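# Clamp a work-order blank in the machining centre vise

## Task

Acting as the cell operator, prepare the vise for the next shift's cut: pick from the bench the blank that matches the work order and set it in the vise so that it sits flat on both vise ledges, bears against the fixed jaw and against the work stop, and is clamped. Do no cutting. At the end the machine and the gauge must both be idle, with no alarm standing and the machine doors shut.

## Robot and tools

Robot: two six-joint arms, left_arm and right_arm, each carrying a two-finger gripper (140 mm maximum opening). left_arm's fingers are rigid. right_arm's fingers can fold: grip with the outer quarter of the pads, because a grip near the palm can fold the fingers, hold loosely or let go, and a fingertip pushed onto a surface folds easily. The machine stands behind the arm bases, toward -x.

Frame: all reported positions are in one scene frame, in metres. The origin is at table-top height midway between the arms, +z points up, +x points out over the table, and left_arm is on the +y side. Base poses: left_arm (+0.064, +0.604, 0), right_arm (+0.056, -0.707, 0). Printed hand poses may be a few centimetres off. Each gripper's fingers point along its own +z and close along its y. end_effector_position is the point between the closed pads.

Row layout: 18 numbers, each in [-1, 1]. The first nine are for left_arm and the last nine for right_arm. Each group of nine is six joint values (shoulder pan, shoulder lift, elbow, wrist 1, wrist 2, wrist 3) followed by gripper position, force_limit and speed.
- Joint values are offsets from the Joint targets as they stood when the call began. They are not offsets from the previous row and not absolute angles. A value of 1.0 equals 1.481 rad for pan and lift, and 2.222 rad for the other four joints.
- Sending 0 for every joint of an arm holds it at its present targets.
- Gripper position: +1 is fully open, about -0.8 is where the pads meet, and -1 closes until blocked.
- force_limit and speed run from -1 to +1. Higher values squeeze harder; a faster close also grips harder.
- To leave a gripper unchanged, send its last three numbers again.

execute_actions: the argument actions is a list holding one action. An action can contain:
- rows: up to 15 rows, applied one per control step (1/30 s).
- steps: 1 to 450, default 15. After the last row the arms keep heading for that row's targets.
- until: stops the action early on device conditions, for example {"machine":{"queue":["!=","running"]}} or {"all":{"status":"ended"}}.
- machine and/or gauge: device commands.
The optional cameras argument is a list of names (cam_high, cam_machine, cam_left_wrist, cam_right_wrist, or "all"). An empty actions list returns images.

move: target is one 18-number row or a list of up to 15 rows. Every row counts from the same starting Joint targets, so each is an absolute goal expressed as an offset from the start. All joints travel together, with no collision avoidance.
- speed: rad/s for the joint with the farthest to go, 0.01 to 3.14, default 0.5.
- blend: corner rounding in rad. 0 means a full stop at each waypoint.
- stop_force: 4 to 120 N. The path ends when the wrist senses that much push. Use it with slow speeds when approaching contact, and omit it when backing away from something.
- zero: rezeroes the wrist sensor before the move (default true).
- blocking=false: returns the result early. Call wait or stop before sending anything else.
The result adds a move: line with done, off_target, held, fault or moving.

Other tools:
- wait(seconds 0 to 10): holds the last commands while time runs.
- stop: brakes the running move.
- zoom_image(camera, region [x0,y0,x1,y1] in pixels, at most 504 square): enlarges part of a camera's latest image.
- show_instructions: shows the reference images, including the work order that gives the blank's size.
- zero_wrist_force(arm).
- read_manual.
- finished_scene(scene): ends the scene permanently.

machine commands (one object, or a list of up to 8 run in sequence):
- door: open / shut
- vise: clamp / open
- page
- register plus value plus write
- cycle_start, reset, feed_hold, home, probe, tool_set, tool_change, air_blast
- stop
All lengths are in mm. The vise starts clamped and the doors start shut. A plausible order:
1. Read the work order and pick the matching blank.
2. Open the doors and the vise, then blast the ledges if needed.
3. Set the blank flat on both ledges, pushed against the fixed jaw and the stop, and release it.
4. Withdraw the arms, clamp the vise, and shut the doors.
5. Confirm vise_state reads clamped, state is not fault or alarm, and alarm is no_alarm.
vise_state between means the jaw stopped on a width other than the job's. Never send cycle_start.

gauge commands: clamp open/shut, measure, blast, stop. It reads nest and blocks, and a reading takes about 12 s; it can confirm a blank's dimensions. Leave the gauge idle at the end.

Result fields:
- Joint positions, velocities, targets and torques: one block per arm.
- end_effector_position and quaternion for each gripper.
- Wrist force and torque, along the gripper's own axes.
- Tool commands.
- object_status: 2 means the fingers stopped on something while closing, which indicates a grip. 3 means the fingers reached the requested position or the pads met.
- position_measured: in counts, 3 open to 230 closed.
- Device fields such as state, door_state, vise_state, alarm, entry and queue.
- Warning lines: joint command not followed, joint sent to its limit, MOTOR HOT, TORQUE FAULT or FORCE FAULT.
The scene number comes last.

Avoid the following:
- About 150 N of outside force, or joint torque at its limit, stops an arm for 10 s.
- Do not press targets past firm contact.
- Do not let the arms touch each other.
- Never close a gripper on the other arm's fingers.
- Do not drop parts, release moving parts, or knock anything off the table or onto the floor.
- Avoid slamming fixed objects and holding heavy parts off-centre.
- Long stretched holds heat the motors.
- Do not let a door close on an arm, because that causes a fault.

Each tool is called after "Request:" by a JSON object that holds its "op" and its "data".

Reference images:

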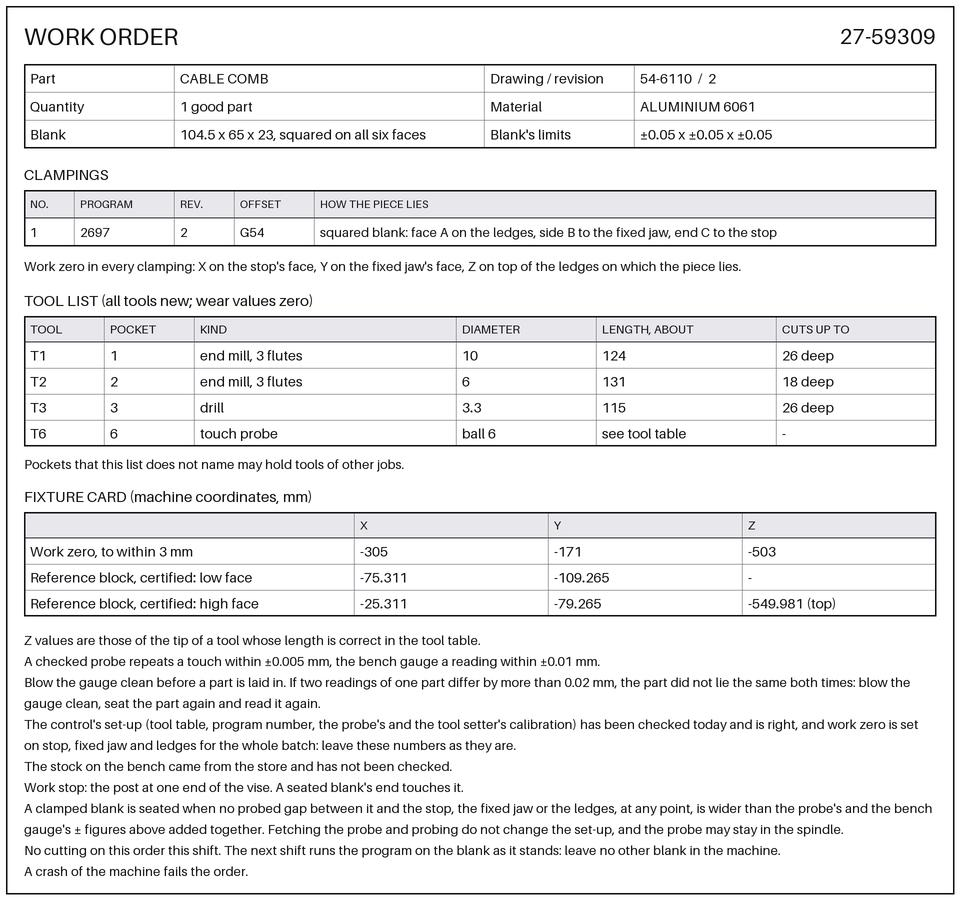

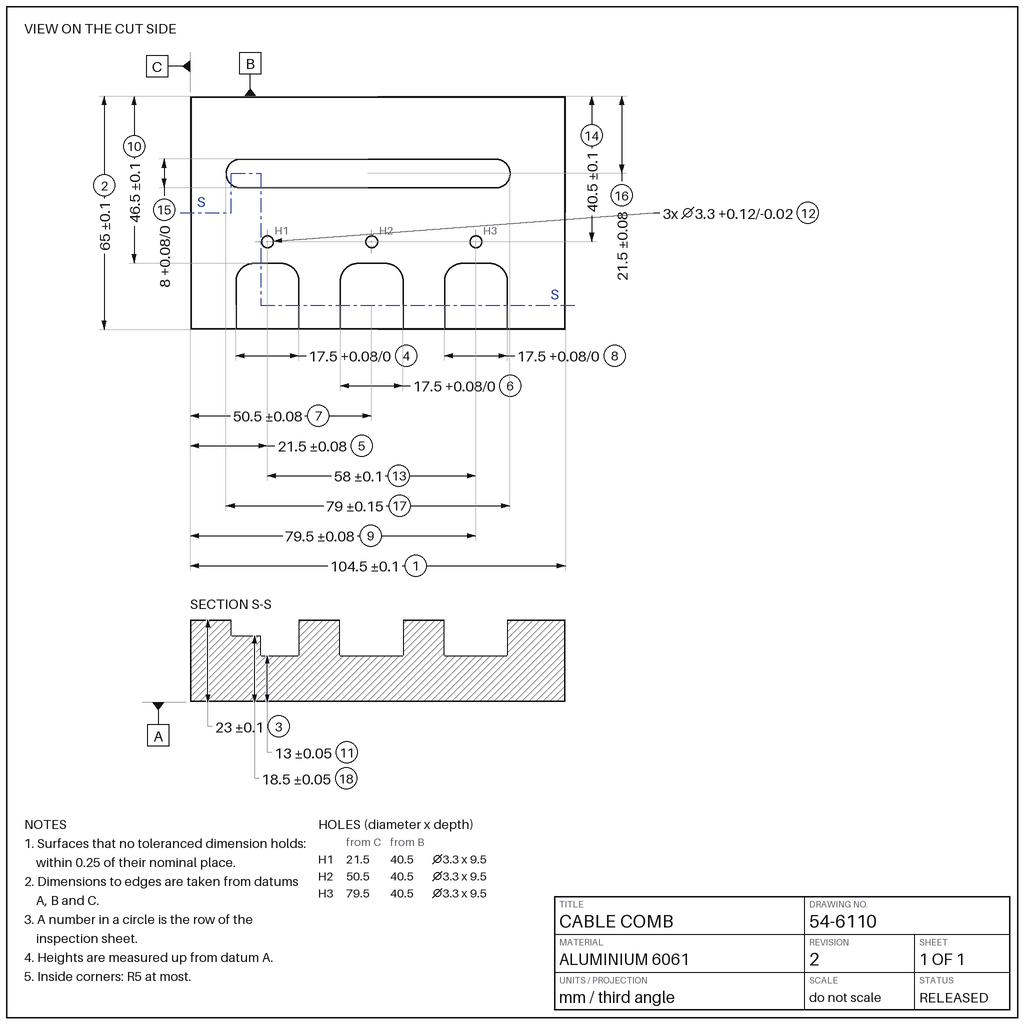

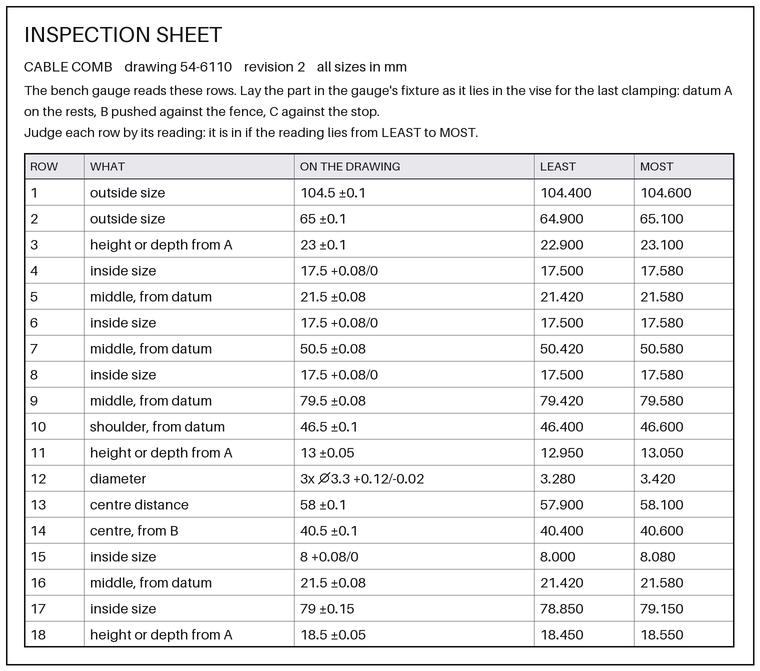

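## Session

Request:
{"op": "execute_actions", "data": {"actions": [{"machine":[{"vise":"open"},{"air_blast":true},{"register":"tool_call","value":6,"write":true},{"tool_change":true},{"page":"work_offsets"},{"door":"open"}],"gauge":{"blast":true},"steps":2}], "cameras": ["all"]}}

Scene clock: 0.27 s.
left_arm: end_effector_position=(+0.6791, +0.7774, +0.2583) position_measured=3 object_status=3 end_effector_quat_wxyz=(+0.728, -0.204, -0.650, -0.077) | right_arm: end_effector_position=(+0.5407, +0.0809, +0.1071) position_measured=3 object_status=3 end_effector_quat_wxyz=(+0.110, +0.916, -0.031, +0.385)
Joint positions: left_arm=[-0.171 -0.819 1.321 -0.427 -1.31 0.179] | right_arm=[1.084 -0.994 1.713 -2.46 -2.381 -2.05]
Joint torques (N m): left_arm=[0.98 -91.56 -36.07 3.2 -0.43 0.01] | right_arm=[2.12 -86.07 -44.2 -4.77 -2.38 0.04]
Wrist force (N): left_arm=[0.6 0.2 0.2] | right_arm=[-0.2 -0.2 0.1]
Wrist torque (N m): left_arm=[0.05 -0.15 0.00] | right_arm=[-0.04 0.03 0.00]
Wrist force, peak (N): left_arm=[0.6 0.2 0.2] | right_arm=[-0.1 0.3 0.4]
Joint targets: left_arm=[-0.171 -0.819 1.321 -0.427 -1.310 0.179] | right_arm=[1.084 -0.994 1.713 -2.460 -2.381 -2.050]
Tool commands: left_gripper/position=+1.0 left_gripper/force_limit=+1.0 left_gripper/speed=+1.0 right_gripper/position=+1.0 right_gripper/force_limit=+1.0 right_gripper/speed=+1.0
machine.work_offsets: g54_x=-306.248 g54_y=-170.493 g54_z=-502.797 g55_x=+0.000 g55_y=+0.000 g55_z=+0.000 g56_x=+0.000 g56_y=+0.000 g56_z=+0.000
machine: state=idle door_state=shut vise_state=between cycle_status=done cycles_done=0 table_x_mm=0 spindle_rpm=0 page=work_offsets entry=no_entry entries=0 queue=running queue_left=5
gauge: nest=all_up blocks=free clamp_state=open state=busy message=taken readings=0

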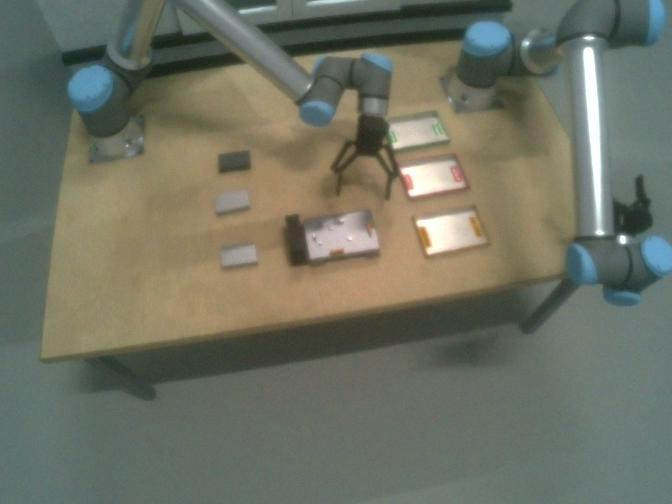

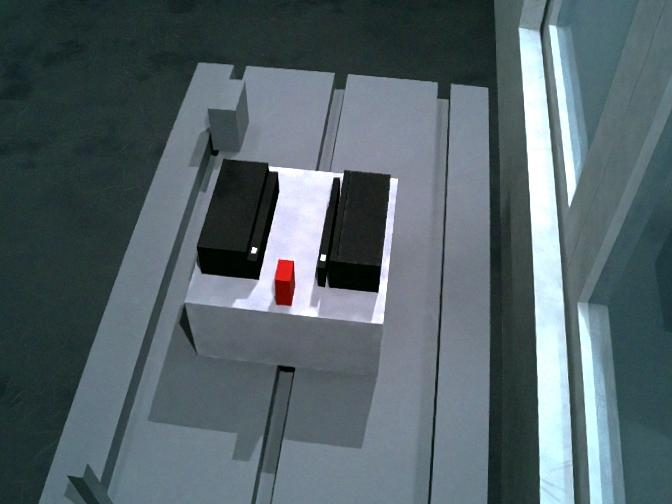

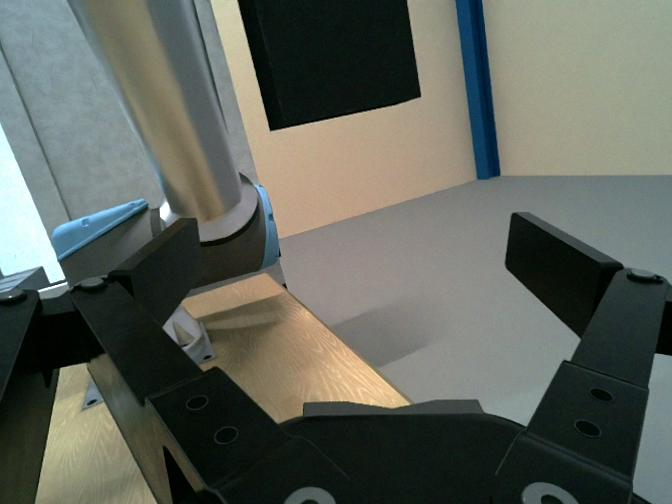

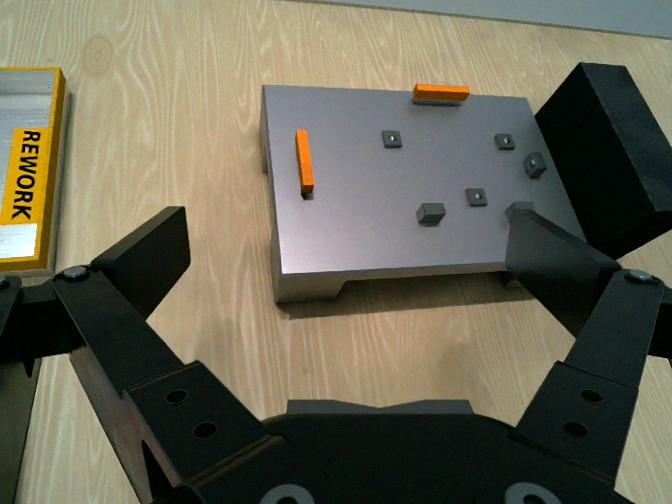

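Request:
{"op": "move", "data": {"target": [[0,0,0,0,0,0,1,1,1,0,-0.4254,0,0.2,0,0,1,1,1],[0,0,0,0,0,0,1,1,1,-0.4828,-0.4254,0.0005,0.3591,0.3645,-0.3191,1,1,1]], "speed": 0.7, "blend": [0.2,0], "cameras": ["cam_right_wrist"]}}

Scene clock: 12.67 s.
left_arm: end_effector_position=(+0.6791, +0.7774, +0.2583) position_measured=3 object_status=3 end_effector_quat_wxyz=(+0.728, -0.204, -0.650, -0.077) | right_arm: end_effector_position=(+0.6004, -0.3002, +0.4012) position_measured=3 object_status=3 end_effector_quat_wxyz=(+0.000, +1.000, +0.000, +0.001)
Joint positions: left_arm=[-0.171 -0.819 1.321 -0.427 -1.31 0.179] | right_arm=[0.369 -1.624 1.714 -1.662 -1.571 -2.759]
Joint torques (N m): left_arm=[0.02 -89.6 -36.41 3.15 -0.72 -0.17] | right_arm=[-20.43 -58.82 -46.15 -2.48 2.51 -3.05]
Wrist force (N): left_arm=[0.2 0.2 0.0] | right_arm=[-1.9 -1.0 -1.4]
Wrist torque (N m): left_arm=[0.03 -0.04 -0.01] | right_arm=[-0.31 0.44 0.14]
Wrist force, peak (N): left_arm=[0.0 0.9 -0.1] | right_arm=[-3.2 -1.5 3.0]
Joint targets: left_arm=[-0.171 -0.819 1.321 -0.427 -1.310 0.179] | right_arm=[0.369 -1.624 1.714 -1.662 -1.571 -2.759]
machine.work_offsets: g54_x=-306.248 g54_y=-170.493 g54_z=-502.797 g55_x=+0.000 g55_y=+0.000 g55_z=+0.000 g56_x=+0.000 g56_y=+0.000 g56_z=+0.000
machine: state=idle door_state=open vise_state=open cycle_status=done cycles_done=0 table_x_mm=0 spindle_rpm=0 page=work_offsets entries=3 queue=done queue_left=0
gauge: nest=all_up blocks=free clamp_state=open message=taken readings=0
move: done
Images, in order (width x height): cam_right_wrist 672x504.

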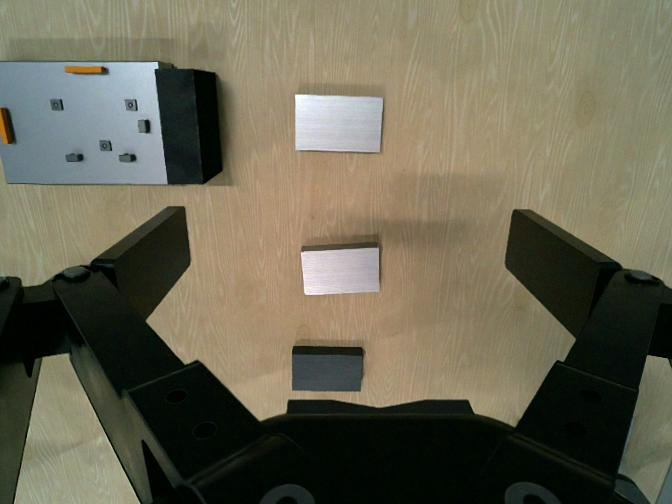

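Request:
{"op": "zoom_image", "data": {"camera": "cam_right_wrist", "region": [270, 80, 410, 185]}}

Request:
{"op": "zoom_image", "data": {"camera": "cam_right_wrist", "region": [270, 225, 410, 330]}}

Request:
{"op": "zoom_image", "data": {"camera": "cam_right_wrist", "region": [0, 50, 240, 230]}}

Scaled by 3.600.

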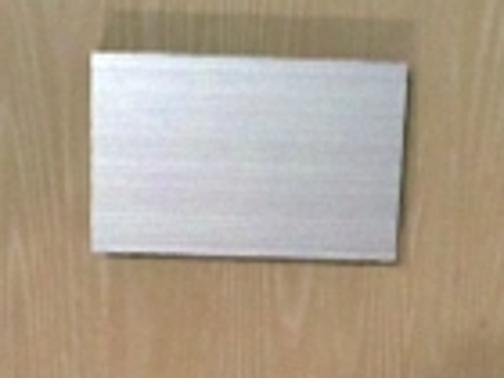

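Scaled by 3.600.

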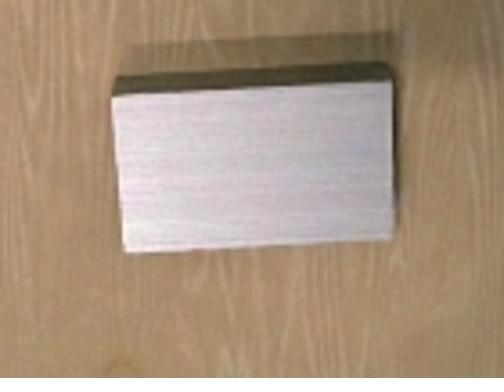

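Scaled by 2.100.

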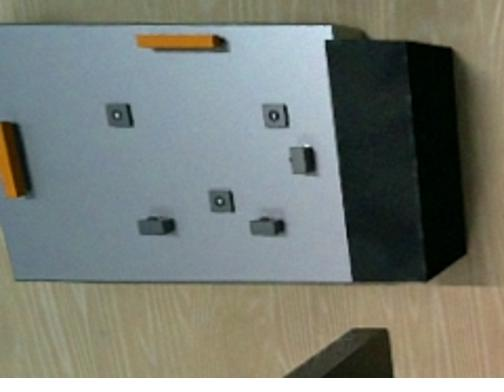

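Request:
{"op": "move", "data": {"target": [[0,-0.2573,0.013,-0.4379,-0.063,0,0.3,0.2,0,-0.3842,0,0,0,0,0,1,1,1],[-0.8294,-0.188,-0.033,-0.5824,-0.1174,-0.0174,0.3,0.2,0,-0.3842,0,0,0,0,0,1,1,1]], "speed": 0.8, "blend": [0.1,0], "cameras": ["cam_left_wrist"]}}

Scene clock: 63.47 s.
left_arm: end_effector_position=(+0.4217, -0.3084, +0.3001) position_measured=91 object_status=3 end_effector_quat_wxyz=(+0.000, +0.688, +0.726, +0.000) | right_arm: end_effector_position=(+0.7339, -0.6578, +0.4012) position_measured=3 object_status=3 end_effector_quat_wxyz=(+0.000, +0.960, -0.281, +0.001)
Joint positions: left_arm=[-1.399 -1.097 1.247 -1.721 -1.571 0.141] | right_arm=[-0.2 -1.624 1.714 -1.662 -1.571 -2.759]
Joint torques (N m): left_arm=[-8.81 -75.26 -55.42 -7.11 -4.8 -2.77] | right_arm=[-14.48 -41.93 -50.85 -3.6 -0.03 -1.57]
Wrist force (N): left_arm=[-0.6 -0.7 -0.5] | right_arm=[-1.8 -1.1 -1.5]
Wrist torque (N m): left_arm=[-0.25 0.46 0.14] | right_arm=[-0.32 0.41 0.12]
Wrist force, peak (N): left_arm=[-3.8 -7.0 -0.4] | right_arm=[-3.5 -3.2 -1.5]
Joint targets: left_arm=[-1.400 -1.097 1.247 -1.721 -1.571 0.141] | right_arm=[-0.200 -1.624 1.714 -1.662 -1.571 -2.759]
machine.work_offsets: g54_x=-306.248 g54_y=-170.493 g54_z=-502.797 g55_x=+0.000 g55_y=+0.000 g55_z=+0.000 g56_x=+0.000 g56_y=+0.000 g56_z=+0.000
machine: state=idle door_state=open vise_state=open cycle_status=done cycles_done=0 table_x_mm=0 spindle_rpm=0 page=work_offsets entries=3 queue=done queue_left=0
gauge: nest=all_up blocks=free clamp_state=open message=taken readings=0
move: done
Images, in order (width x height): cam_left_wrist 672x504.

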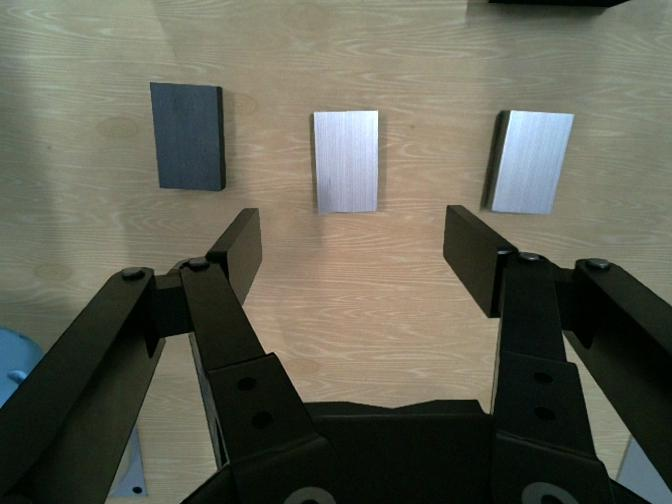

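Request:
{"op": "move", "data": {"target": [[0.0018,0.0705,0.0922,-0.1391,0,-0.0129,0.3,0.2,0,0,0,0,0,0,0,1,1,1],[0.0018,0.0991,0.1084,-0.1744,0,-0.0129,0.3,0.2,0,0,0,0,0,0,0,1,1,1]], "speed": [0.4,0.12], "cameras": ["cam_left_wrist"]}}

Request:
{"op": "zoom_image", "data": {"camera": "cam_left_wrist", "region": [200, 60, 500, 285]}}

Scene clock: 83.00 s.
left_arm: end_effector_position=(+0.4244, -0.3101, +0.0463) position_measured=91 object_status=3 end_effector_quat_wxyz=(+0.000, +0.676, +0.737, +0.000) | right_arm: end_effector_position=(+0.7339, -0.6578, +0.4012) position_measured=3 object_status=3 end_effector_quat_wxyz=(+0.000, +0.960, -0.281, +0.001)
Joint positions: left_arm=[-1.397 -0.951 1.488 -2.108 -1.571 0.112] | right_arm=[-0.2 -1.624 1.714 -1.662 -1.571 -2.759]
Joint torques (N m): left_arm=[11.21 -81.25 -36.56 -6.88 -4.6 -2.77] | right_arm=[-14.73 -40.39 -62.22 -3.44 -2.93 -0.89]
Wrist force (N): left_arm=[-0.6 -0.7 -0.5] | right_arm=[-1.9 -1.0 -1.4]
Wrist torque (N m): left_arm=[-0.25 0.44 0.13] | right_arm=[-0.30 0.45 0.12]
Wrist force, peak (N): left_arm=[-0.2 -0.9 -3.1] | right_arm=[-2.3 -0.9 -1.6]
Joint targets: left_arm=[-1.397 -0.951 1.488 -2.109 -1.571 0.112] | right_arm=[-0.200 -1.624 1.714 -1.662 -1.571 -2.759]
machine.work_offsets: g54_x=-306.248 g54_y=-170.493 g54_z=-502.797 g55_x=+0.000 g55_y=+0.000 g55_z=+0.000 g56_x=+0.000 g56_y=+0.000 g56_z=+0.000
machine: state=idle door_state=open vise_state=open cycle_status=done cycles_done=0 table_x_mm=0 spindle_rpm=0 page=work_offsets entries=3 queue=done queue_left=0
gauge: nest=all_up blocks=free clamp_state=open message=taken readings=0
move: done
Images, in order (width x height): cam_left_wrist 672x504.

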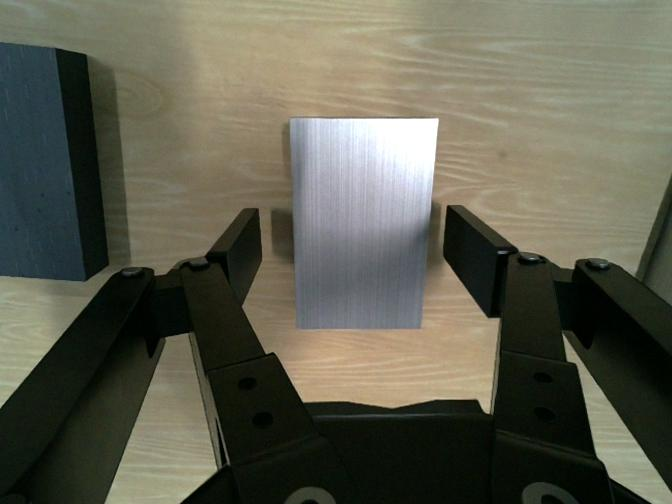

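Scaled by 1.680.

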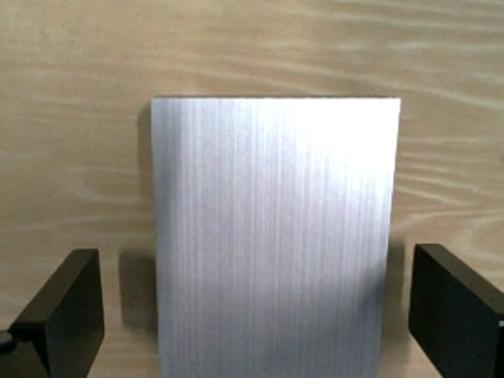

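Request:
{"op": "move", "data": {"target": [0.0024,0,0,0,0,0.0016,0.3,0.2,0,0,0,0,0,0,0,1,1,1], "speed": 0.05}}

Request:
{"op": "execute_actions", "data": {"actions": [{"rows":[[0,0,0,0,0,0,-1,0.2,-1,0,0,0,0,0,0,1,1,1]],"steps":55}]}}

Scene clock: 95.20 s.
left_arm: end_effector_position=(+0.4274, -0.3088, +0.0461) position_measured=91 object_status=3 end_effector_quat_wxyz=(+0.000, +0.676, +0.737, +0.000) | right_arm: end_effector_position=(+0.7339, -0.6578, +0.4012) position_measured=3 object_status=3 end_effector_quat_wxyz=(+0.000, +0.960, -0.281, +0.001)
Joint positions: left_arm=[-1.394 -0.951 1.488 -2.109 -1.571 0.115] | right_arm=[-0.2 -1.624 1.714 -1.662 -1.571 -2.759]
Joint torques (N m): left_arm=[7.9 -80.36 -36.41 -7.2 -4.67 2.99] | right_arm=[-13.14 -35.98 -61.3 -3.31 -2.78 -1.01]
Wrist force (N): left_arm=[-0.6 -0.7 -0.4] | right_arm=[-1.9 -1.0 -1.5]
Wrist torque (N m): left_arm=[-0.25 0.45 -0.04] | right_arm=[-0.30 0.44 0.12]
Wrist force, peak (N): left_arm=[-0.8 -1.2 -0.3] | right_arm=[-2.1 -1.3 -1.6]
Joint targets: left_arm=[-1.394 -0.951 1.488 -2.109 -1.571 0.116] | right_arm=[-0.200 -1.624 1.714 -1.662 -1.571 -2.759]
machine.work_offsets: g54_x=-306.248 g54_y=-170.493 g54_z=-502.797 g55_x=+0.000 g55_y=+0.000 g55_z=+0.000 g56_x=+0.000 g56_y=+0.000 g56_z=+0.000
machine: state=idle door_state=open vise_state=open cycle_status=done cycles_done=0 table_x_mm=0 spindle_rpm=0 page=work_offsets entries=3 queue=done queue_left=0
gauge: nest=all_up blocks=free clamp_state=open message=taken readings=0
move: done

Scene clock: 97.23 s.
left_arm: end_effector_position=(+0.4276, -0.3088, +0.0461) position_measured=134 object_status=2 end_effector_quat_wxyz=(+0.000, +0.676, +0.737, +0.000) | right_arm: end_effector_position=(+0.7339, -0.6578, +0.4012) position_measured=3 object_status=3 end_effector_quat_wxyz=(+0.000, +0.960, -0.281, +0.001)
Joint positions: left_arm=[-1.393 -0.951 1.488 -2.109 -1.571 0.116] | right_arm=[-0.2 -1.624 1.714 -1.662 -1.571 -2.759]
Joint torques (N m): left_arm=[-4.95 -79.45 -36.36 -4.46 -4.77 1.73] | right_arm=[-11.77 -38.02 -61.96 -3.38 -3.09 -0.98]
Wrist force (N): left_arm=[5.5 -1.4 -20.1] | right_arm=[-1.9 -1.2 -1.7]
Wrist torque (N m): left_arm=[-0.20 0.67 0.23] | right_arm=[-0.33 0.46 0.12]
Wrist force, peak (N): left_arm=[6.0 -1.6 -20.6] | right_arm=[-2.2 -1.0 -1.4]
Joint targets: left_arm=[-1.394 -0.951 1.488 -2.109 -1.571 0.116] | right_arm=[-0.200 -1.624 1.714 -1.662 -1.571 -2.759]
machine.work_offsets: g54_x=-306.248 g54_y=-170.493 g54_z=-502.797 g55_x=+0.000 g55_y=+0.000 g55_z=+0.000 g56_x=+0.000 g56_y=+0.000 g56_z=+0.000
machine: state=idle door_state=open vise_state=open cycle_status=done cycles_done=0 table_x_mm=0 spindle_rpm=0 page=work_offsets entries=3 queue=done queue_left=0
gauge: nest=all_up blocks=free clamp_state=open message=taken readings=0

Request:
{"op": "move", "data": {"target": [[0,-0.0703,-0.0567,0.1037,0,0,-1,0.2,-1,0,0,0,0,0,0,1,1,1],[0.1735,-0.1664,-0.0433,0.1545,0,0.1539,-1,0.2,-1,0,0,0,0,0,0,1,1,1]], "speed": [0.2,0.3], "blend": [0.03,0], "cameras": ["cam_left_wrist"]}}

Request:
{"op": "zoom_image", "data": {"camera": "cam_left_wrist", "region": [250, 0, 500, 187]}}

Scene clock: 126.00 s.
left_arm: end_effector_position=(+0.6198, -0.1303, +0.2997) position_measured=134 object_status=2 end_effector_quat_wxyz=(+0.000, +0.707, +0.707, +0.000) | right_arm: end_effector_position=(+0.7339, -0.6578, +0.4012) position_measured=3 object_status=3 end_effector_quat_wxyz=(+0.000, +0.960, -0.281, +0.001)
Joint positions: left_arm=[-1.137 -1.197 1.392 -1.766 -1.571 0.457] | right_arm=[-0.2 -1.624 1.714 -1.662 -1.571 -2.759]
Joint torques (N m): left_arm=[10.26 -88.14 -44.74 -3.41 -3.08 2.84] | right_arm=[-12.34 -36.87 -61.7 -3.77 -2.36 -1.48]
Wrist force (N): left_arm=[-0.6 -0.6 3.5] | right_arm=[-1.7 -0.9 -1.5]
Wrist torque (N m): left_arm=[-0.23 0.46 -0.04] | right_arm=[-0.26 0.40 0.12]
Wrist force, peak (N): left_arm=[6.1 -1.4 -20.8] | right_arm=[-2.3 -1.3 -1.7]
Joint targets: left_arm=[-1.137 -1.197 1.392 -1.765 -1.571 0.458] | right_arm=[-0.200 -1.624 1.714 -1.662 -1.571 -2.759]
machine.work_offsets: g54_x=-306.248 g54_y=-170.493 g54_z=-502.797 g55_x=+0.000 g55_y=+0.000 g55_z=+0.000 g56_x=+0.000 g56_y=+0.000 g56_z=+0.000
machine: state=idle door_state=open vise_state=open cycle_status=done cycles_done=0 table_x_mm=0 spindle_rpm=0 page=work_offsets entries=3 queue=done queue_left=0
gauge: nest=all_up blocks=free clamp_state=open message=taken readings=0
move: done
Images, in order (width x height): cam_left_wrist 672x504.

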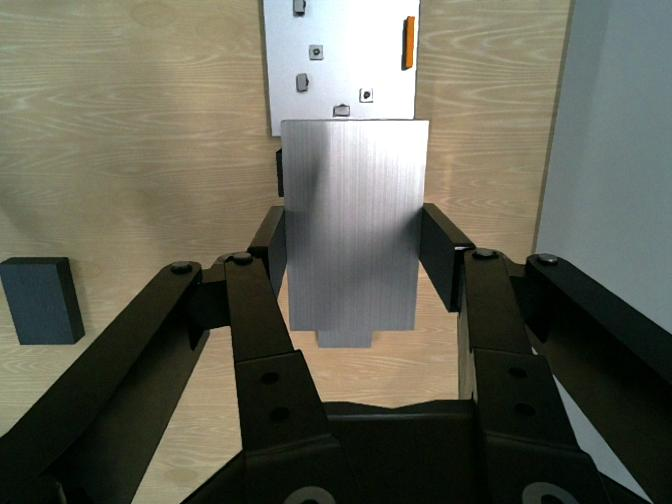

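Scaled by 2.016.

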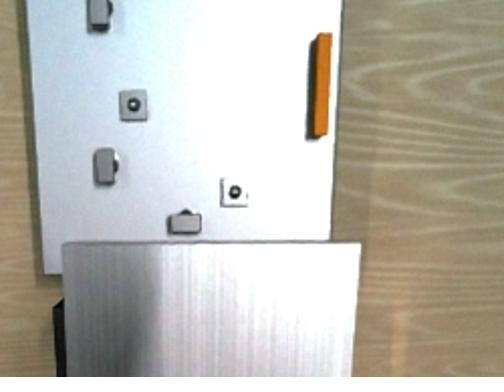

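Request:
{"op": "move", "data": {"target": [[0.0425,-0.071,0.1297,-0.0824,0,0.0283,-1,0.2,-1,0,0,0,0,0,0,1,1,1],[0.0425,-0.0183,0.1745,-0.1623,0,0.0283,-1,0.2,-1,0,0,0,0,0,0,1,1,1]], "speed": [0.3,0.15], "blend": [0.01,0], "cameras": ["cam_left_wrist","cam_high"]}}

Scene clock: 144.30 s.
left_arm: end_effector_position=(+0.6200, -0.0151, +0.1151) position_measured=134 object_status=2 end_effector_quat_wxyz=(+0.000, +0.707, +0.707, +0.000) | right_arm: end_effector_position=(+0.7339, -0.6578, +0.4012) position_measured=3 object_status=3 end_effector_quat_wxyz=(+0.000, +0.960, -0.281, +0.001)
Joint positions: left_arm=[-1.074 -1.224 1.779 -2.126 -1.571 0.52] | right_arm=[-0.2 -1.624 1.714 -1.662 -1.571 -2.759]
Joint torques (N m): left_arm=[11.08 -66.61 -37.58 -7.74 2.5 2.89] | right_arm=[-8.62 -37.63 -60.64 -3.24 -2.54 -1.13]
Wrist force (N): left_arm=[-0.9 -0.7 3.8] | right_arm=[-2.0 -1.1 -1.5]
Wrist torque (N m): left_arm=[-0.24 0.52 0.00] | right_arm=[-0.32 0.47 0.12]
Wrist force, peak (N): left_arm=[-0.5 -0.6 4.8] | right_arm=[-2.1 -1.5 -1.6]
Joint targets: left_arm=[-1.074 -1.224 1.780 -2.126 -1.571 0.520] | right_arm=[-0.200 -1.624 1.714 -1.662 -1.571 -2.759]
machine.work_offsets: g54_x=-306.248 g54_y=-170.493 g54_z=-502.797 g55_x=+0.000 g55_y=+0.000 g55_z=+0.000 g56_x=+0.000 g56_y=+0.000 g56_z=+0.000
machine: state=idle door_state=open vise_state=open cycle_status=done cycles_done=0 table_x_mm=0 spindle_rpm=0 page=work_offsets entries=3 queue=done queue_left=0
gauge: nest=all_up blocks=free clamp_state=open message=taken readings=0
move: done
Images, in order (width x height): cam_high 672x504, cam_left_wrist 672x504.

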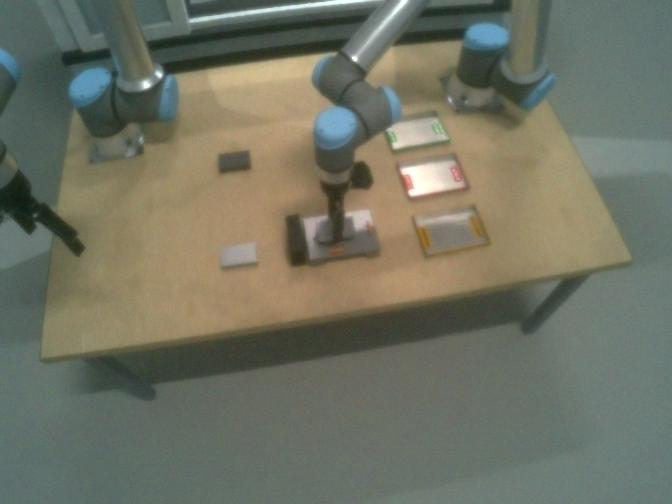

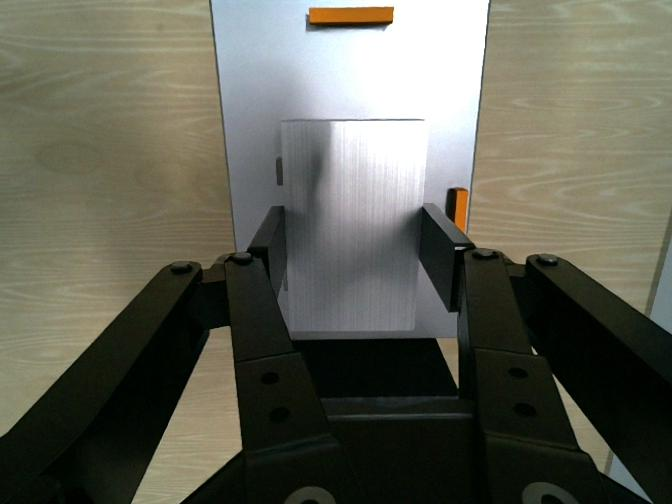

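Request:
{"op": "move", "data": {"target": [0,0.0186,0.0103,-0.0226,0,0,-1,0.2,-1,0,0,0,0,0,0,1,1,1], "speed": 0.02, "stop_force": 6, "cameras": ["cam_left_wrist"]}}

Scene clock: 149.87 s.
left_arm: end_effector_position=(+0.6201, -0.0151, +0.1038) position_measured=134 object_status=2 end_effector_quat_wxyz=(+0.000, +0.707, +0.707, +0.000) | right_arm: end_effector_position=(+0.7339, -0.6578, +0.4012) position_measured=3 object_status=3 end_effector_quat_wxyz=(+0.000, +0.960, -0.281, +0.001)
Joint positions: left_arm=[-1.074 -1.214 1.788 -2.145 -1.571 0.52] | right_arm=[-0.2 -1.624 1.714 -1.662 -1.571 -2.759]
Joint torques (N m): left_arm=[6.22 -80.59 -48.72 -4.08 2.42 2.18] | right_arm=[-9.9 -37.57 -61.66 -3.4 -3.06 -0.74]
Wrist force (N): left_arm=[-1.0 -0.1 2.7] | right_arm=[-1.9 -0.9 -1.5]
Wrist torque (N m): left_arm=[-0.15 0.45 -0.03] | right_arm=[-0.26 0.44 0.12]
Wrist force, peak (N): left_arm=[6.7 -5.0 -21.8] | right_arm=[-2.3 -1.1 -1.6]
Joint targets: left_arm=[-1.074 -1.214 1.788 -2.145 -1.571 0.520] | right_arm=[-0.200 -1.624 1.714 -1.662 -1.571 -2.759]
machine.work_offsets: g54_x=-306.248 g54_y=-170.493 g54_z=-502.797 g55_x=+0.000 g55_y=+0.000 g55_z=+0.000 g56_x=+0.000 g56_y=+0.000 g56_z=+0.000
machine: state=idle door_state=open vise_state=open cycle_status=done cycles_done=0 table_x_mm=0 spindle_rpm=0 page=work_offsets entries=3 queue=done queue_left=0
gauge: nest=all_up blocks=free clamp_state=open message=taken readings=0
move: contact (left_arm); left_arm: the wrist 1 is farthest, 0.032 rad from its target
Images, in order (width x height): cam_left_wrist 672x504.

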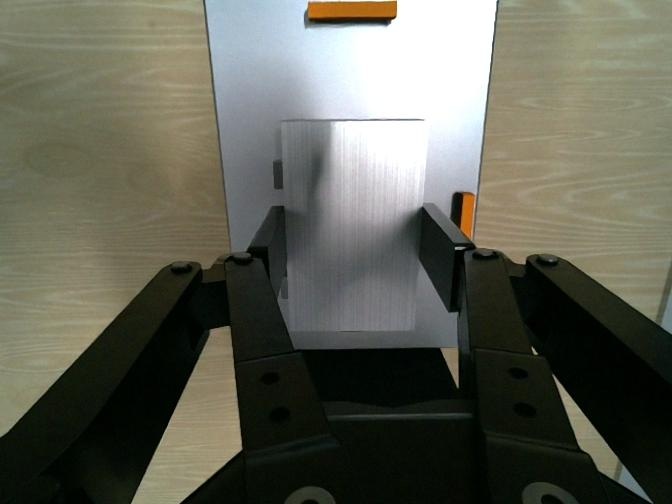

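Request:
{"op": "move", "data": {"target": [[0,-0.0039,-0.002,0.0047,0,0,-1,0.2,-1,0,0,0,0,0,0,1,1,1],[0.0045,-0.0022,-0.0037,0.0052,0,0.0031,-1,0.2,-1,0,0,0,0,0,0,1,1,1]], "speed": 0.05}}

Request:
{"op": "move", "data": {"target": [0,0.0138,0.0075,-0.0167,0,0,-1,0.2,-1,0,0,0,0,0,0,1,1,1], "speed": 0.02, "stop_force": 6, "cameras": ["cam_left_wrist"]}}

Scene clock: 164.13 s.
left_arm: end_effector_position=(+0.6248, -0.0129, +0.1100) position_measured=134 object_status=2 end_effector_quat_wxyz=(+0.000, +0.707, +0.707, +0.000) | right_arm: end_effector_position=(+0.7339, -0.6578, +0.4012) position_measured=3 object_status=3 end_effector_quat_wxyz=(+0.000, +0.960, -0.281, +0.001)
Joint positions: left_arm=[-1.067 -1.217 1.78 -2.133 -1.571 0.527] | right_arm=[-0.2 -1.624 1.714 -1.662 -1.571 -2.759]
Joint torques (N m): left_arm=[8.23 -63.11 -51.32 -3.69 2.57 2.9] | right_arm=[-7.91 -37.71 -61.92 -3.75 -2.43 -0.77]
Wrist force (N): left_arm=[-0.7 -0.6 3.9] | right_arm=[-1.9 -1.1 -1.5]
Wrist torque (N m): left_arm=[-0.23 0.47 -0.01] | right_arm=[-0.31 0.46 0.12]
Wrist force, peak (N): left_arm=[-0.7 -0.4 4.3] | right_arm=[-2.2 -1.4 -1.7]
Joint targets: left_arm=[-1.067 -1.217 1.780 -2.133 -1.571 0.527] | right_arm=[-0.200 -1.624 1.714 -1.662 -1.571 -2.759]
machine.work_offsets: g54_x=-306.248 g54_y=-170.493 g54_z=-502.797 g55_x=+0.000 g55_y=+0.000 g55_z=+0.000 g56_x=+0.000 g56_y=+0.000 g56_z=+0.000
machine: state=idle door_state=open vise_state=open cycle_status=done cycles_done=0 table_x_mm=0 spindle_rpm=0 page=work_offsets entries=3 queue=done queue_left=0
gauge: nest=all_up blocks=free clamp_state=open message=taken readings=0
move: done

Scene clock: 166.63 s.
left_arm: end_effector_position=(+0.6251, -0.0129, +0.0959) position_measured=134 object_status=2 end_effector_quat_wxyz=(+0.000, +0.707, +0.707, +0.000) | right_arm: end_effector_position=(+0.7339, -0.6578, +0.4012) position_measured=3 object_status=3 end_effector_quat_wxyz=(+0.000, +0.960, -0.281, +0.001)
Joint positions: left_arm=[-1.067 -1.204 1.79 -2.157 -1.571 0.527] | right_arm=[-0.2 -1.624 1.714 -1.662 -1.571 -2.759]
Joint torques (N m): left_arm=[7.69 -80.96 -48.66 -3.72 2.31 2.67] | right_arm=[-8.06 -37.31 -61.19 -3.32 -2.4 -0.94]
Wrist force (N): left_arm=[-1.2 -0.4 2.3] | right_arm=[-2.0 -1.2 -1.4]
Wrist torque (N m): left_arm=[-0.32 0.44 0.01] | right_arm=[-0.33 0.46 0.12]
Wrist force, peak (N): left_arm=[6.5 -8.2 -23.5] | right_arm=[-2.0 -1.5 -1.5]
Joint targets: left_arm=[-1.067 -1.204 1.790 -2.157 -1.571 0.527] | right_arm=[-0.200 -1.624 1.714 -1.662 -1.571 -2.759]
machine.work_offsets: g54_x=-306.248 g54_y=-170.493 g54_z=-502.797 g55_x=+0.000 g55_y=+0.000 g55_z=+0.000 g56_x=+0.000 g56_y=+0.000 g56_z=+0.000
machine: state=idle door_state=open vise_state=open cycle_status=done cycles_done=0 table_x_mm=0 spindle_rpm=0 page=work_offsets entries=3 queue=done queue_left=0
gauge: nest=some_down blocks=free clamp_state=open message=taken readings=0
move: contact (left_arm); left_arm: the wrist 1 is farthest, 0.013 rad from its target
Images, in order (width x height): cam_left_wrist 672x504.

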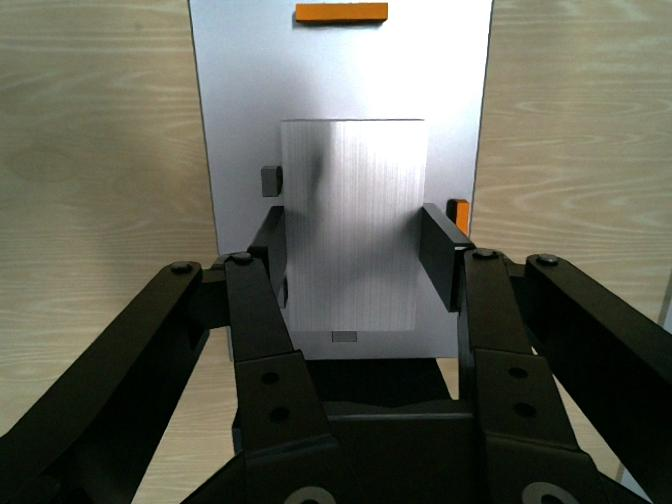

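Request:
{"op": "execute_actions", "data": {"actions": [{"rows":[[0,0,0,0,0,0,0.1,0.2,-1,0,0,0,0,0,0,1,1,1]],"steps":20}]}}

Request:
{"op": "move", "data": {"target": [0,-0.0205,-0.0119,0.0256,0,0,0.1,0.2,-1,0,0,0,0,0,0,1,1,1], "speed": 0.1}}

Request:
{"op": "execute_actions", "data": {"actions": [{"gauge":{"clamp":"shut"},"steps":150,"until":{"gauge":{"clamp_state":"shut"}}}], "cameras": ["cam_left_wrist"]}}

Request:
{"op": "execute_actions", "data": {"actions": [{"gauge":{"measure":true},"steps":450,"until":{"gauge":{"readings":[">",0]}}}]}}

Scene clock: 173.70 s.
left_arm: end_effector_position=(+0.6251, -0.0130, +0.0959) position_measured=117 object_status=3 end_effector_quat_wxyz=(+0.000, +0.707, +0.707, +0.000) | right_arm: end_effector_position=(+0.7339, -0.6578, +0.4012) position_measured=3 object_status=3 end_effector_quat_wxyz=(+0.000, +0.960, -0.281, +0.001)
Joint positions: left_arm=[-1.067 -1.204 1.79 -2.157 -1.571 0.527] | right_arm=[-0.2 -1.624 1.714 -1.662 -1.571 -2.759]
Joint torques (N m): left_arm=[-3.08 -73.18 -45.3 -5.78 2.27 2.28] | right_arm=[-7.77 -38.71 -60.93 -3.53 -2.82 -1.02]
Wrist force (N): left_arm=[-0.5 -0.6 -0.4] | right_arm=[-1.8 -1.1 -1.7]
Wrist torque (N m): left_arm=[-0.24 0.42 -0.01] | right_arm=[-0.32 0.43 0.11]
Wrist force, peak (N): left_arm=[-0.1 -0.5 3.8] | right_arm=[-2.2 -1.4 -1.5]
Joint targets: left_arm=[-1.067 -1.204 1.790 -2.157 -1.571 0.527] | right_arm=[-0.200 -1.624 1.714 -1.662 -1.571 -2.759]
machine.work_offsets: g54_x=-306.248 g54_y=-170.493 g54_z=-502.797 g55_x=+0.000 g55_y=+0.000 g55_z=+0.000 g56_x=+0.000 g56_y=+0.000 g56_z=+0.000
machine: state=idle door_state=open vise_state=open cycle_status=done cycles_done=0 table_x_mm=0 spindle_rpm=0 page=work_offsets entries=3 queue=done queue_left=0
gauge: nest=some_down blocks=free clamp_state=open message=taken readings=0

Scene clock: 174.73 s.
left_arm: end_effector_position=(+0.6249, -0.0127, +0.1296) position_measured=117 object_status=3 end_effector_quat_wxyz=(+0.000, +0.707, +0.707, +0.000) | right_arm: end_effector_position=(+0.7339, -0.6578, +0.4012) position_measured=3 object_status=3 end_effector_quat_wxyz=(+0.000, +0.960, -0.281, +0.001)
Joint positions: left_arm=[-1.067 -1.234 1.764 -2.1 -1.571 0.527] | right_arm=[-0.2 -1.624 1.714 -1.662 -1.571 -2.759]
Joint torques (N m): left_arm=[-3.88 -77.04 -50.12 -3.66 2.58 2.25] | right_arm=[-6.97 -38.36 -62.22 -4.02 -2.96 -0.68]
Wrist force (N): left_arm=[-0.7 -0.7 -0.3] | right_arm=[-2.3 -1.1 -1.5]
Wrist torque (N m): left_arm=[-0.24 0.47 0.01] | right_arm=[-0.32 0.53 0.12]
Wrist force, peak (N): left_arm=[-0.5 -0.7 -1.0] | right_arm=[-2.2 -1.3 -1.6]
Joint targets: left_arm=[-1.067 -1.235 1.764 -2.100 -1.571 0.527] | right_arm=[-0.200 -1.624 1.714 -1.662 -1.571 -2.759]
machine.work_offsets: g54_x=-306.248 g54_y=-170.493 g54_z=-502.797 g55_x=+0.000 g55_y=+0.000 g55_z=+0.000 g56_x=+0.000 g56_y=+0.000 g56_z=+0.000
machine: state=idle door_state=open vise_state=open cycle_status=done cycles_done=0 table_x_mm=0 spindle_rpm=0 page=work_offsets entries=3 queue=done queue_left=0
gauge: nest=some_down blocks=free clamp_state=open message=taken readings=0
move: done

Scene clock: 178.17 s.
left_arm: end_effector_position=(+0.6249, -0.0127, +0.1298) position_measured=117 object_status=3 end_effector_quat_wxyz=(+0.000, +0.707, +0.707, +0.000) | right_arm: end_effector_position=(+0.7339, -0.6578, +0.4012) position_measured=3 object_status=3 end_effector_quat_wxyz=(+0.000, +0.960, -0.281, +0.001)
Joint positions: left_arm=[-1.067 -1.235 1.764 -2.1 -1.571 0.527] | right_arm=[-0.2 -1.624 1.714 -1.662 -1.571 -2.759]
Joint torques (N m): left_arm=[-2.2 -77.82 -49.38 -3.26 2.29 1.73] | right_arm=[-5.6 -37.28 -61.98 -3.63 -2.76 -0.52]
Wrist force (N): left_arm=[-0.2 -0.8 -0.4] | right_arm=[-1.7 -1.0 -1.6]
Wrist torque (N m): left_arm=[-0.28 0.37 0.00] | right_arm=[-0.31 0.40 0.11]
Wrist force, peak (N): left_arm=[-0.7 -1.1 -0.4] | right_arm=[-2.3 -1.2 -1.4]
Joint targets: left_arm=[-1.067 -1.235 1.764 -2.100 -1.571 0.527] | right_arm=[-0.200 -1.624 1.714 -1.662 -1.571 -2.759]
Tool commands: left_gripper/position=+0.1 left_gripper/force_limit=+0.2 left_gripper/speed=-1.0 right_gripper/position=+1.0 right_gripper/force_limit=+1.0 right_gripper/speed=+1.0
machine.work_offsets: g54_x=-306.248 g54_y=-170.493 g54_z=-502.797 g55_x=+0.000 g55_y=+0.000 g55_z=+0.000 g56_x=+0.000 g56_y=+0.000 g56_z=+0.000
machine: state=idle door_state=open vise_state=open cycle_status=done cycles_done=0 table_x_mm=0 spindle_rpm=0 page=work_offsets entries=3 queue=done queue_left=0
gauge: nest=all_down blocks=all clamp_state=shut message=taken readings=0
Images, in order (width x height): cam_left_wrist 672x504.

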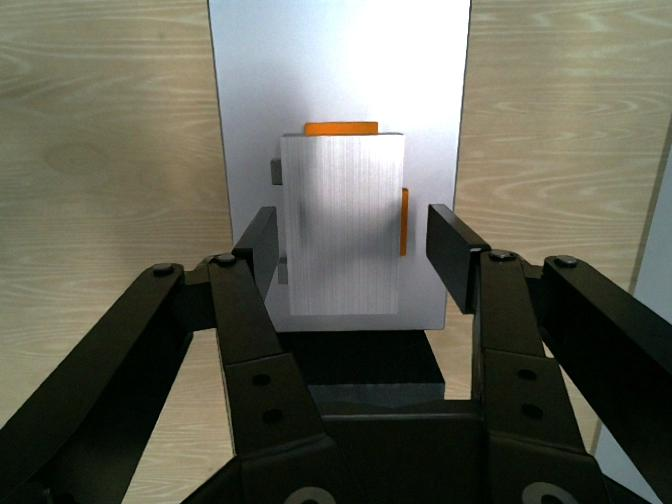

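Scene clock: 190.37 s.
left_arm: end_effector_position=(+0.6249, -0.0127, +0.1298) position_measured=117 object_status=3 end_effector_quat_wxyz=(+0.000, +0.707, +0.707, +0.000) | right_arm: end_effector_position=(+0.7339, -0.6578, +0.4012) position_measured=3 object_status=3 end_effector_quat_wxyz=(+0.000, +0.960, -0.281, +0.001)
Joint positions: left_arm=[-1.067 -1.235 1.764 -2.1 -1.571 0.527] | right_arm=[-0.2 -1.624 1.714 -1.662 -1.571 -2.759]
Joint torques (N m): left_arm=[-2.47 -77.85 -49.66 -3.29 2.33 0.62] | right_arm=[-5.41 -38.74 -61.68 -3.82 -2.89 -0.9]
Wrist force (N): left_arm=[-0.4 -0.9 -0.8] | right_arm=[-1.6 -1.2 -1.6]
Wrist torque (N m): left_arm=[-0.30 0.42 0.00] | right_arm=[-0.32 0.39 0.12]
Wrist force, peak (N): left_arm=[-0.9 -0.8 -0.7] | right_arm=[-2.2 -1.4 -1.6]
Joint targets: left_arm=[-1.067 -1.235 1.764 -2.100 -1.571 0.527] | right_arm=[-0.200 -1.624 1.714 -1.662 -1.571 -2.759]
Tool commands: left_gripper/position=+0.1 left_gripper/force_limit=+0.2 left_gripper/speed=-1.0 right_gripper/position=+1.0 right_gripper/force_limit=+1.0 right_gripper/speed=+1.0
machine.work_offsets: g54_x=-306.248 g54_y=-170.493 g54_z=-502.797 g55_x=+0.000 g55_y=+0.000 g55_z=+0.000 g56_x=+0.000 g56_y=+0.000 g56_z=+0.000
machine: state=idle door_state=open vise_state=open cycle_status=done cycles_done=0 table_x_mm=0 spindle_rpm=0 page=work_offsets entries=3 queue=done queue_left=0
gauge: nest=all_down blocks=all clamp_state=shut message=taken readings=1 no_1=104.500 no_2=65.014 no_3=23.037 no_10=65.009 no_11=23.033 no_18=23.033

Request:
{"op": "execute_actions", "data": {"actions": [{"gauge":{"clamp":"open"},"rows":[[0,0,0,0,0,0,0.18,0.2,-1,0,0,0,0,0,0,1,1,1]],"steps":90,"until":{"gauge":{"clamp_state":"open"}}}]}}

Request:
{"op": "move", "data": {"target": [[-0.0069,0.0036,-0.0035,0.001,0,-0.0046,0.18,0.2,-1,0,0,0,0,0,0,1,1,1],[-0.0069,0.0241,0.0088,-0.0249,0,-0.0046,0.18,0.2,-1,0,0,0,0,0,0,1,1,1]], "speed": 0.08, "stop_force": 15, "cameras": ["cam_left_wrist"]}}

Scene clock: 215.70 s.
left_arm: end_effector_position=(+0.6249, -0.0127, +0.1298) position_measured=107 object_status=3 end_effector_quat_wxyz=(+0.000, +0.707, +0.707, +0.000) | right_arm: end_effector_position=(+0.7339, -0.6578, +0.4012) position_measured=3 object_status=3 end_effector_quat_wxyz=(+0.000, +0.960, -0.281, +0.001)
Joint positions: left_arm=[-1.067 -1.235 1.764 -2.1 -1.571 0.527] | right_arm=[-0.2 -1.624 1.714 -1.662 -1.571 -2.759]
Joint torques (N m): left_arm=[-1.02 -78.5 -49.36 -3.32 2.52 0.06] | right_arm=[-4.51 -37.24 -61.1 -3.71 -2.81 -0.35]
Wrist force (N): left_arm=[-0.5 -0.7 -0.3] | right_arm=[-1.8 -0.9 -1.3]
Wrist torque (N m): left_arm=[-0.24 0.43 0.00] | right_arm=[-0.28 0.43 0.12]
Wrist force, peak (N): left_arm=[-0.6 -0.9 -1.0] | right_arm=[-2.2 -1.4 -1.8]
Joint targets: left_arm=[-1.067 -1.235 1.764 -2.100 -1.571 0.527] | right_arm=[-0.200 -1.624 1.714 -1.662 -1.571 -2.759]
machine.work_offsets: g54_x=-306.248 g54_y=-170.493 g54_z=-502.797 g55_x=+0.000 g55_y=+0.000 g55_z=+0.000 g56_x=+0.000 g56_y=+0.000 g56_z=+0.000
machine: state=idle door_state=open vise_state=open cycle_status=done cycles_done=0 table_x_mm=0 spindle_rpm=0 page=work_offsets entries=3 queue=done queue_left=0
gauge: nest=all_down blocks=all clamp_state=between message=taken readings=1 no_1=104.500 no_2=65.014 no_3=23.037 no_10=65.009 no_11=23.033 no_18=23.033

Scene clock: 217.67 s.
left_arm: end_effector_position=(+0.6205, -0.0217, +0.0954) position_measured=107 object_status=3 end_effector_quat_wxyz=(+0.000, +0.707, +0.707, +0.000) | right_arm: end_effector_position=(+0.7339, -0.6578, +0.4012) position_measured=3 object_status=3 end_effector_quat_wxyz=(+0.000, +0.960, -0.281, +0.001)
Joint positions: left_arm=[-1.077 -1.199 1.784 -2.155 -1.571 0.517] | right_arm=[-0.2 -1.624 1.714 -1.662 -1.571 -2.759]
Joint torques (N m): left_arm=[-8.84 -60.86 -34.84 -7.2 2.49 -3.01] | right_arm=[-4.11 -38.15 -62.6 -3.59 -2.73 -0.83]
Wrist force (N): left_arm=[-0.8 -0.6 -0.5] | right_arm=[-1.9 -0.9 -1.5]
Wrist torque (N m): left_arm=[-0.23 0.51 0.16] | right_arm=[-0.28 0.44 0.12]
Wrist force, peak (N): left_arm=[-0.9 -0.5 -1.1] | right_arm=[-2.1 -1.3 -1.6]
Joint targets: left_arm=[-1.077 -1.199 1.784 -2.155 -1.571 0.517] | right_arm=[-0.200 -1.624 1.714 -1.662 -1.571 -2.759]
machine.work_offsets: g54_x=-306.248 g54_y=-170.493 g54_z=-502.797 g55_x=+0.000 g55_y=+0.000 g55_z=+0.000 g56_x=+0.000 g56_y=+0.000 g56_z=+0.000
machine: state=idle door_state=open vise_state=open cycle_status=done cycles_done=0 table_x_mm=0 spindle_rpm=0 page=work_offsets entries=3 queue=done queue_left=0
gauge: nest=all_down blocks=all clamp_state=open message=taken readings=1 no_1=104.500 no_2=65.014 no_3=23.037 no_10=65.009 no_11=23.033 no_18=23.033
move: done
Images, in order (width x height): cam_left_wrist 672x504.

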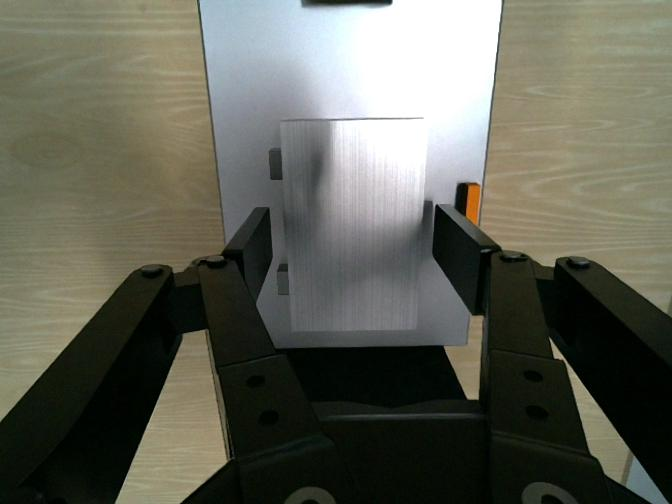

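Request:
{"op": "execute_actions", "data": {"actions": [{"rows":[[0,0,0,0,0,0,-1,0.2,-1,0,0,0,0,0,0,1,1,1]],"steps":40}]}}

Scene clock: 221.93 s.
left_arm: end_effector_position=(+0.6205, -0.0217, +0.0954) position_measured=134 object_status=2 end_effector_quat_wxyz=(+0.000, +0.707, +0.707, +0.000) | right_arm: end_effector_position=(+0.7339, -0.6578, +0.4012) position_measured=3 object_status=3 end_effector_quat_wxyz=(+0.000, +0.960, -0.281, +0.001)
Joint positions: left_arm=[-1.077 -1.199 1.784 -2.155 -1.571 0.517] | right_arm=[-0.2 -1.624 1.714 -1.662 -1.571 -2.759]
Joint torques (N m): left_arm=[-8.3 -60.07 -35.46 -2.43 -8.14 -1.56] | right_arm=[-4.28 -37.96 -61.87 -3.76 -2.81 -0.23]
Wrist force (N): left_arm=[8.3 5.3 -23.6] | right_arm=[-1.9 -1.1 -1.6]
Wrist torque (N m): left_arm=[-0.20 0.77 -0.11] | right_arm=[-0.31 0.44 0.12]
Wrist force, peak (N): left_arm=[8.7 5.3 -24.0] | right_arm=[-2.0 -1.3 -1.8]
Joint targets: left_arm=[-1.077 -1.199 1.784 -2.155 -1.571 0.517] | right_arm=[-0.200 -1.624 1.714 -1.662 -1.571 -2.759]
machine.work_offsets: g54_x=-306.248 g54_y=-170.493 g54_z=-502.797 g55_x=+0.000 g55_y=+0.000 g55_z=+0.000 g56_x=+0.000 g56_y=+0.000 g56_z=+0.000
machine: state=idle door_state=open vise_state=open cycle_status=done cycles_done=0 table_x_mm=0 spindle_rpm=0 page=work_offsets entries=3 queue=done queue_left=0
gauge: nest=all_down blocks=all clamp_state=open message=taken readings=1 no_1=104.500 no_2=65.014 no_3=23.037 no_10=65.009 no_11=23.033 no_18=23.033


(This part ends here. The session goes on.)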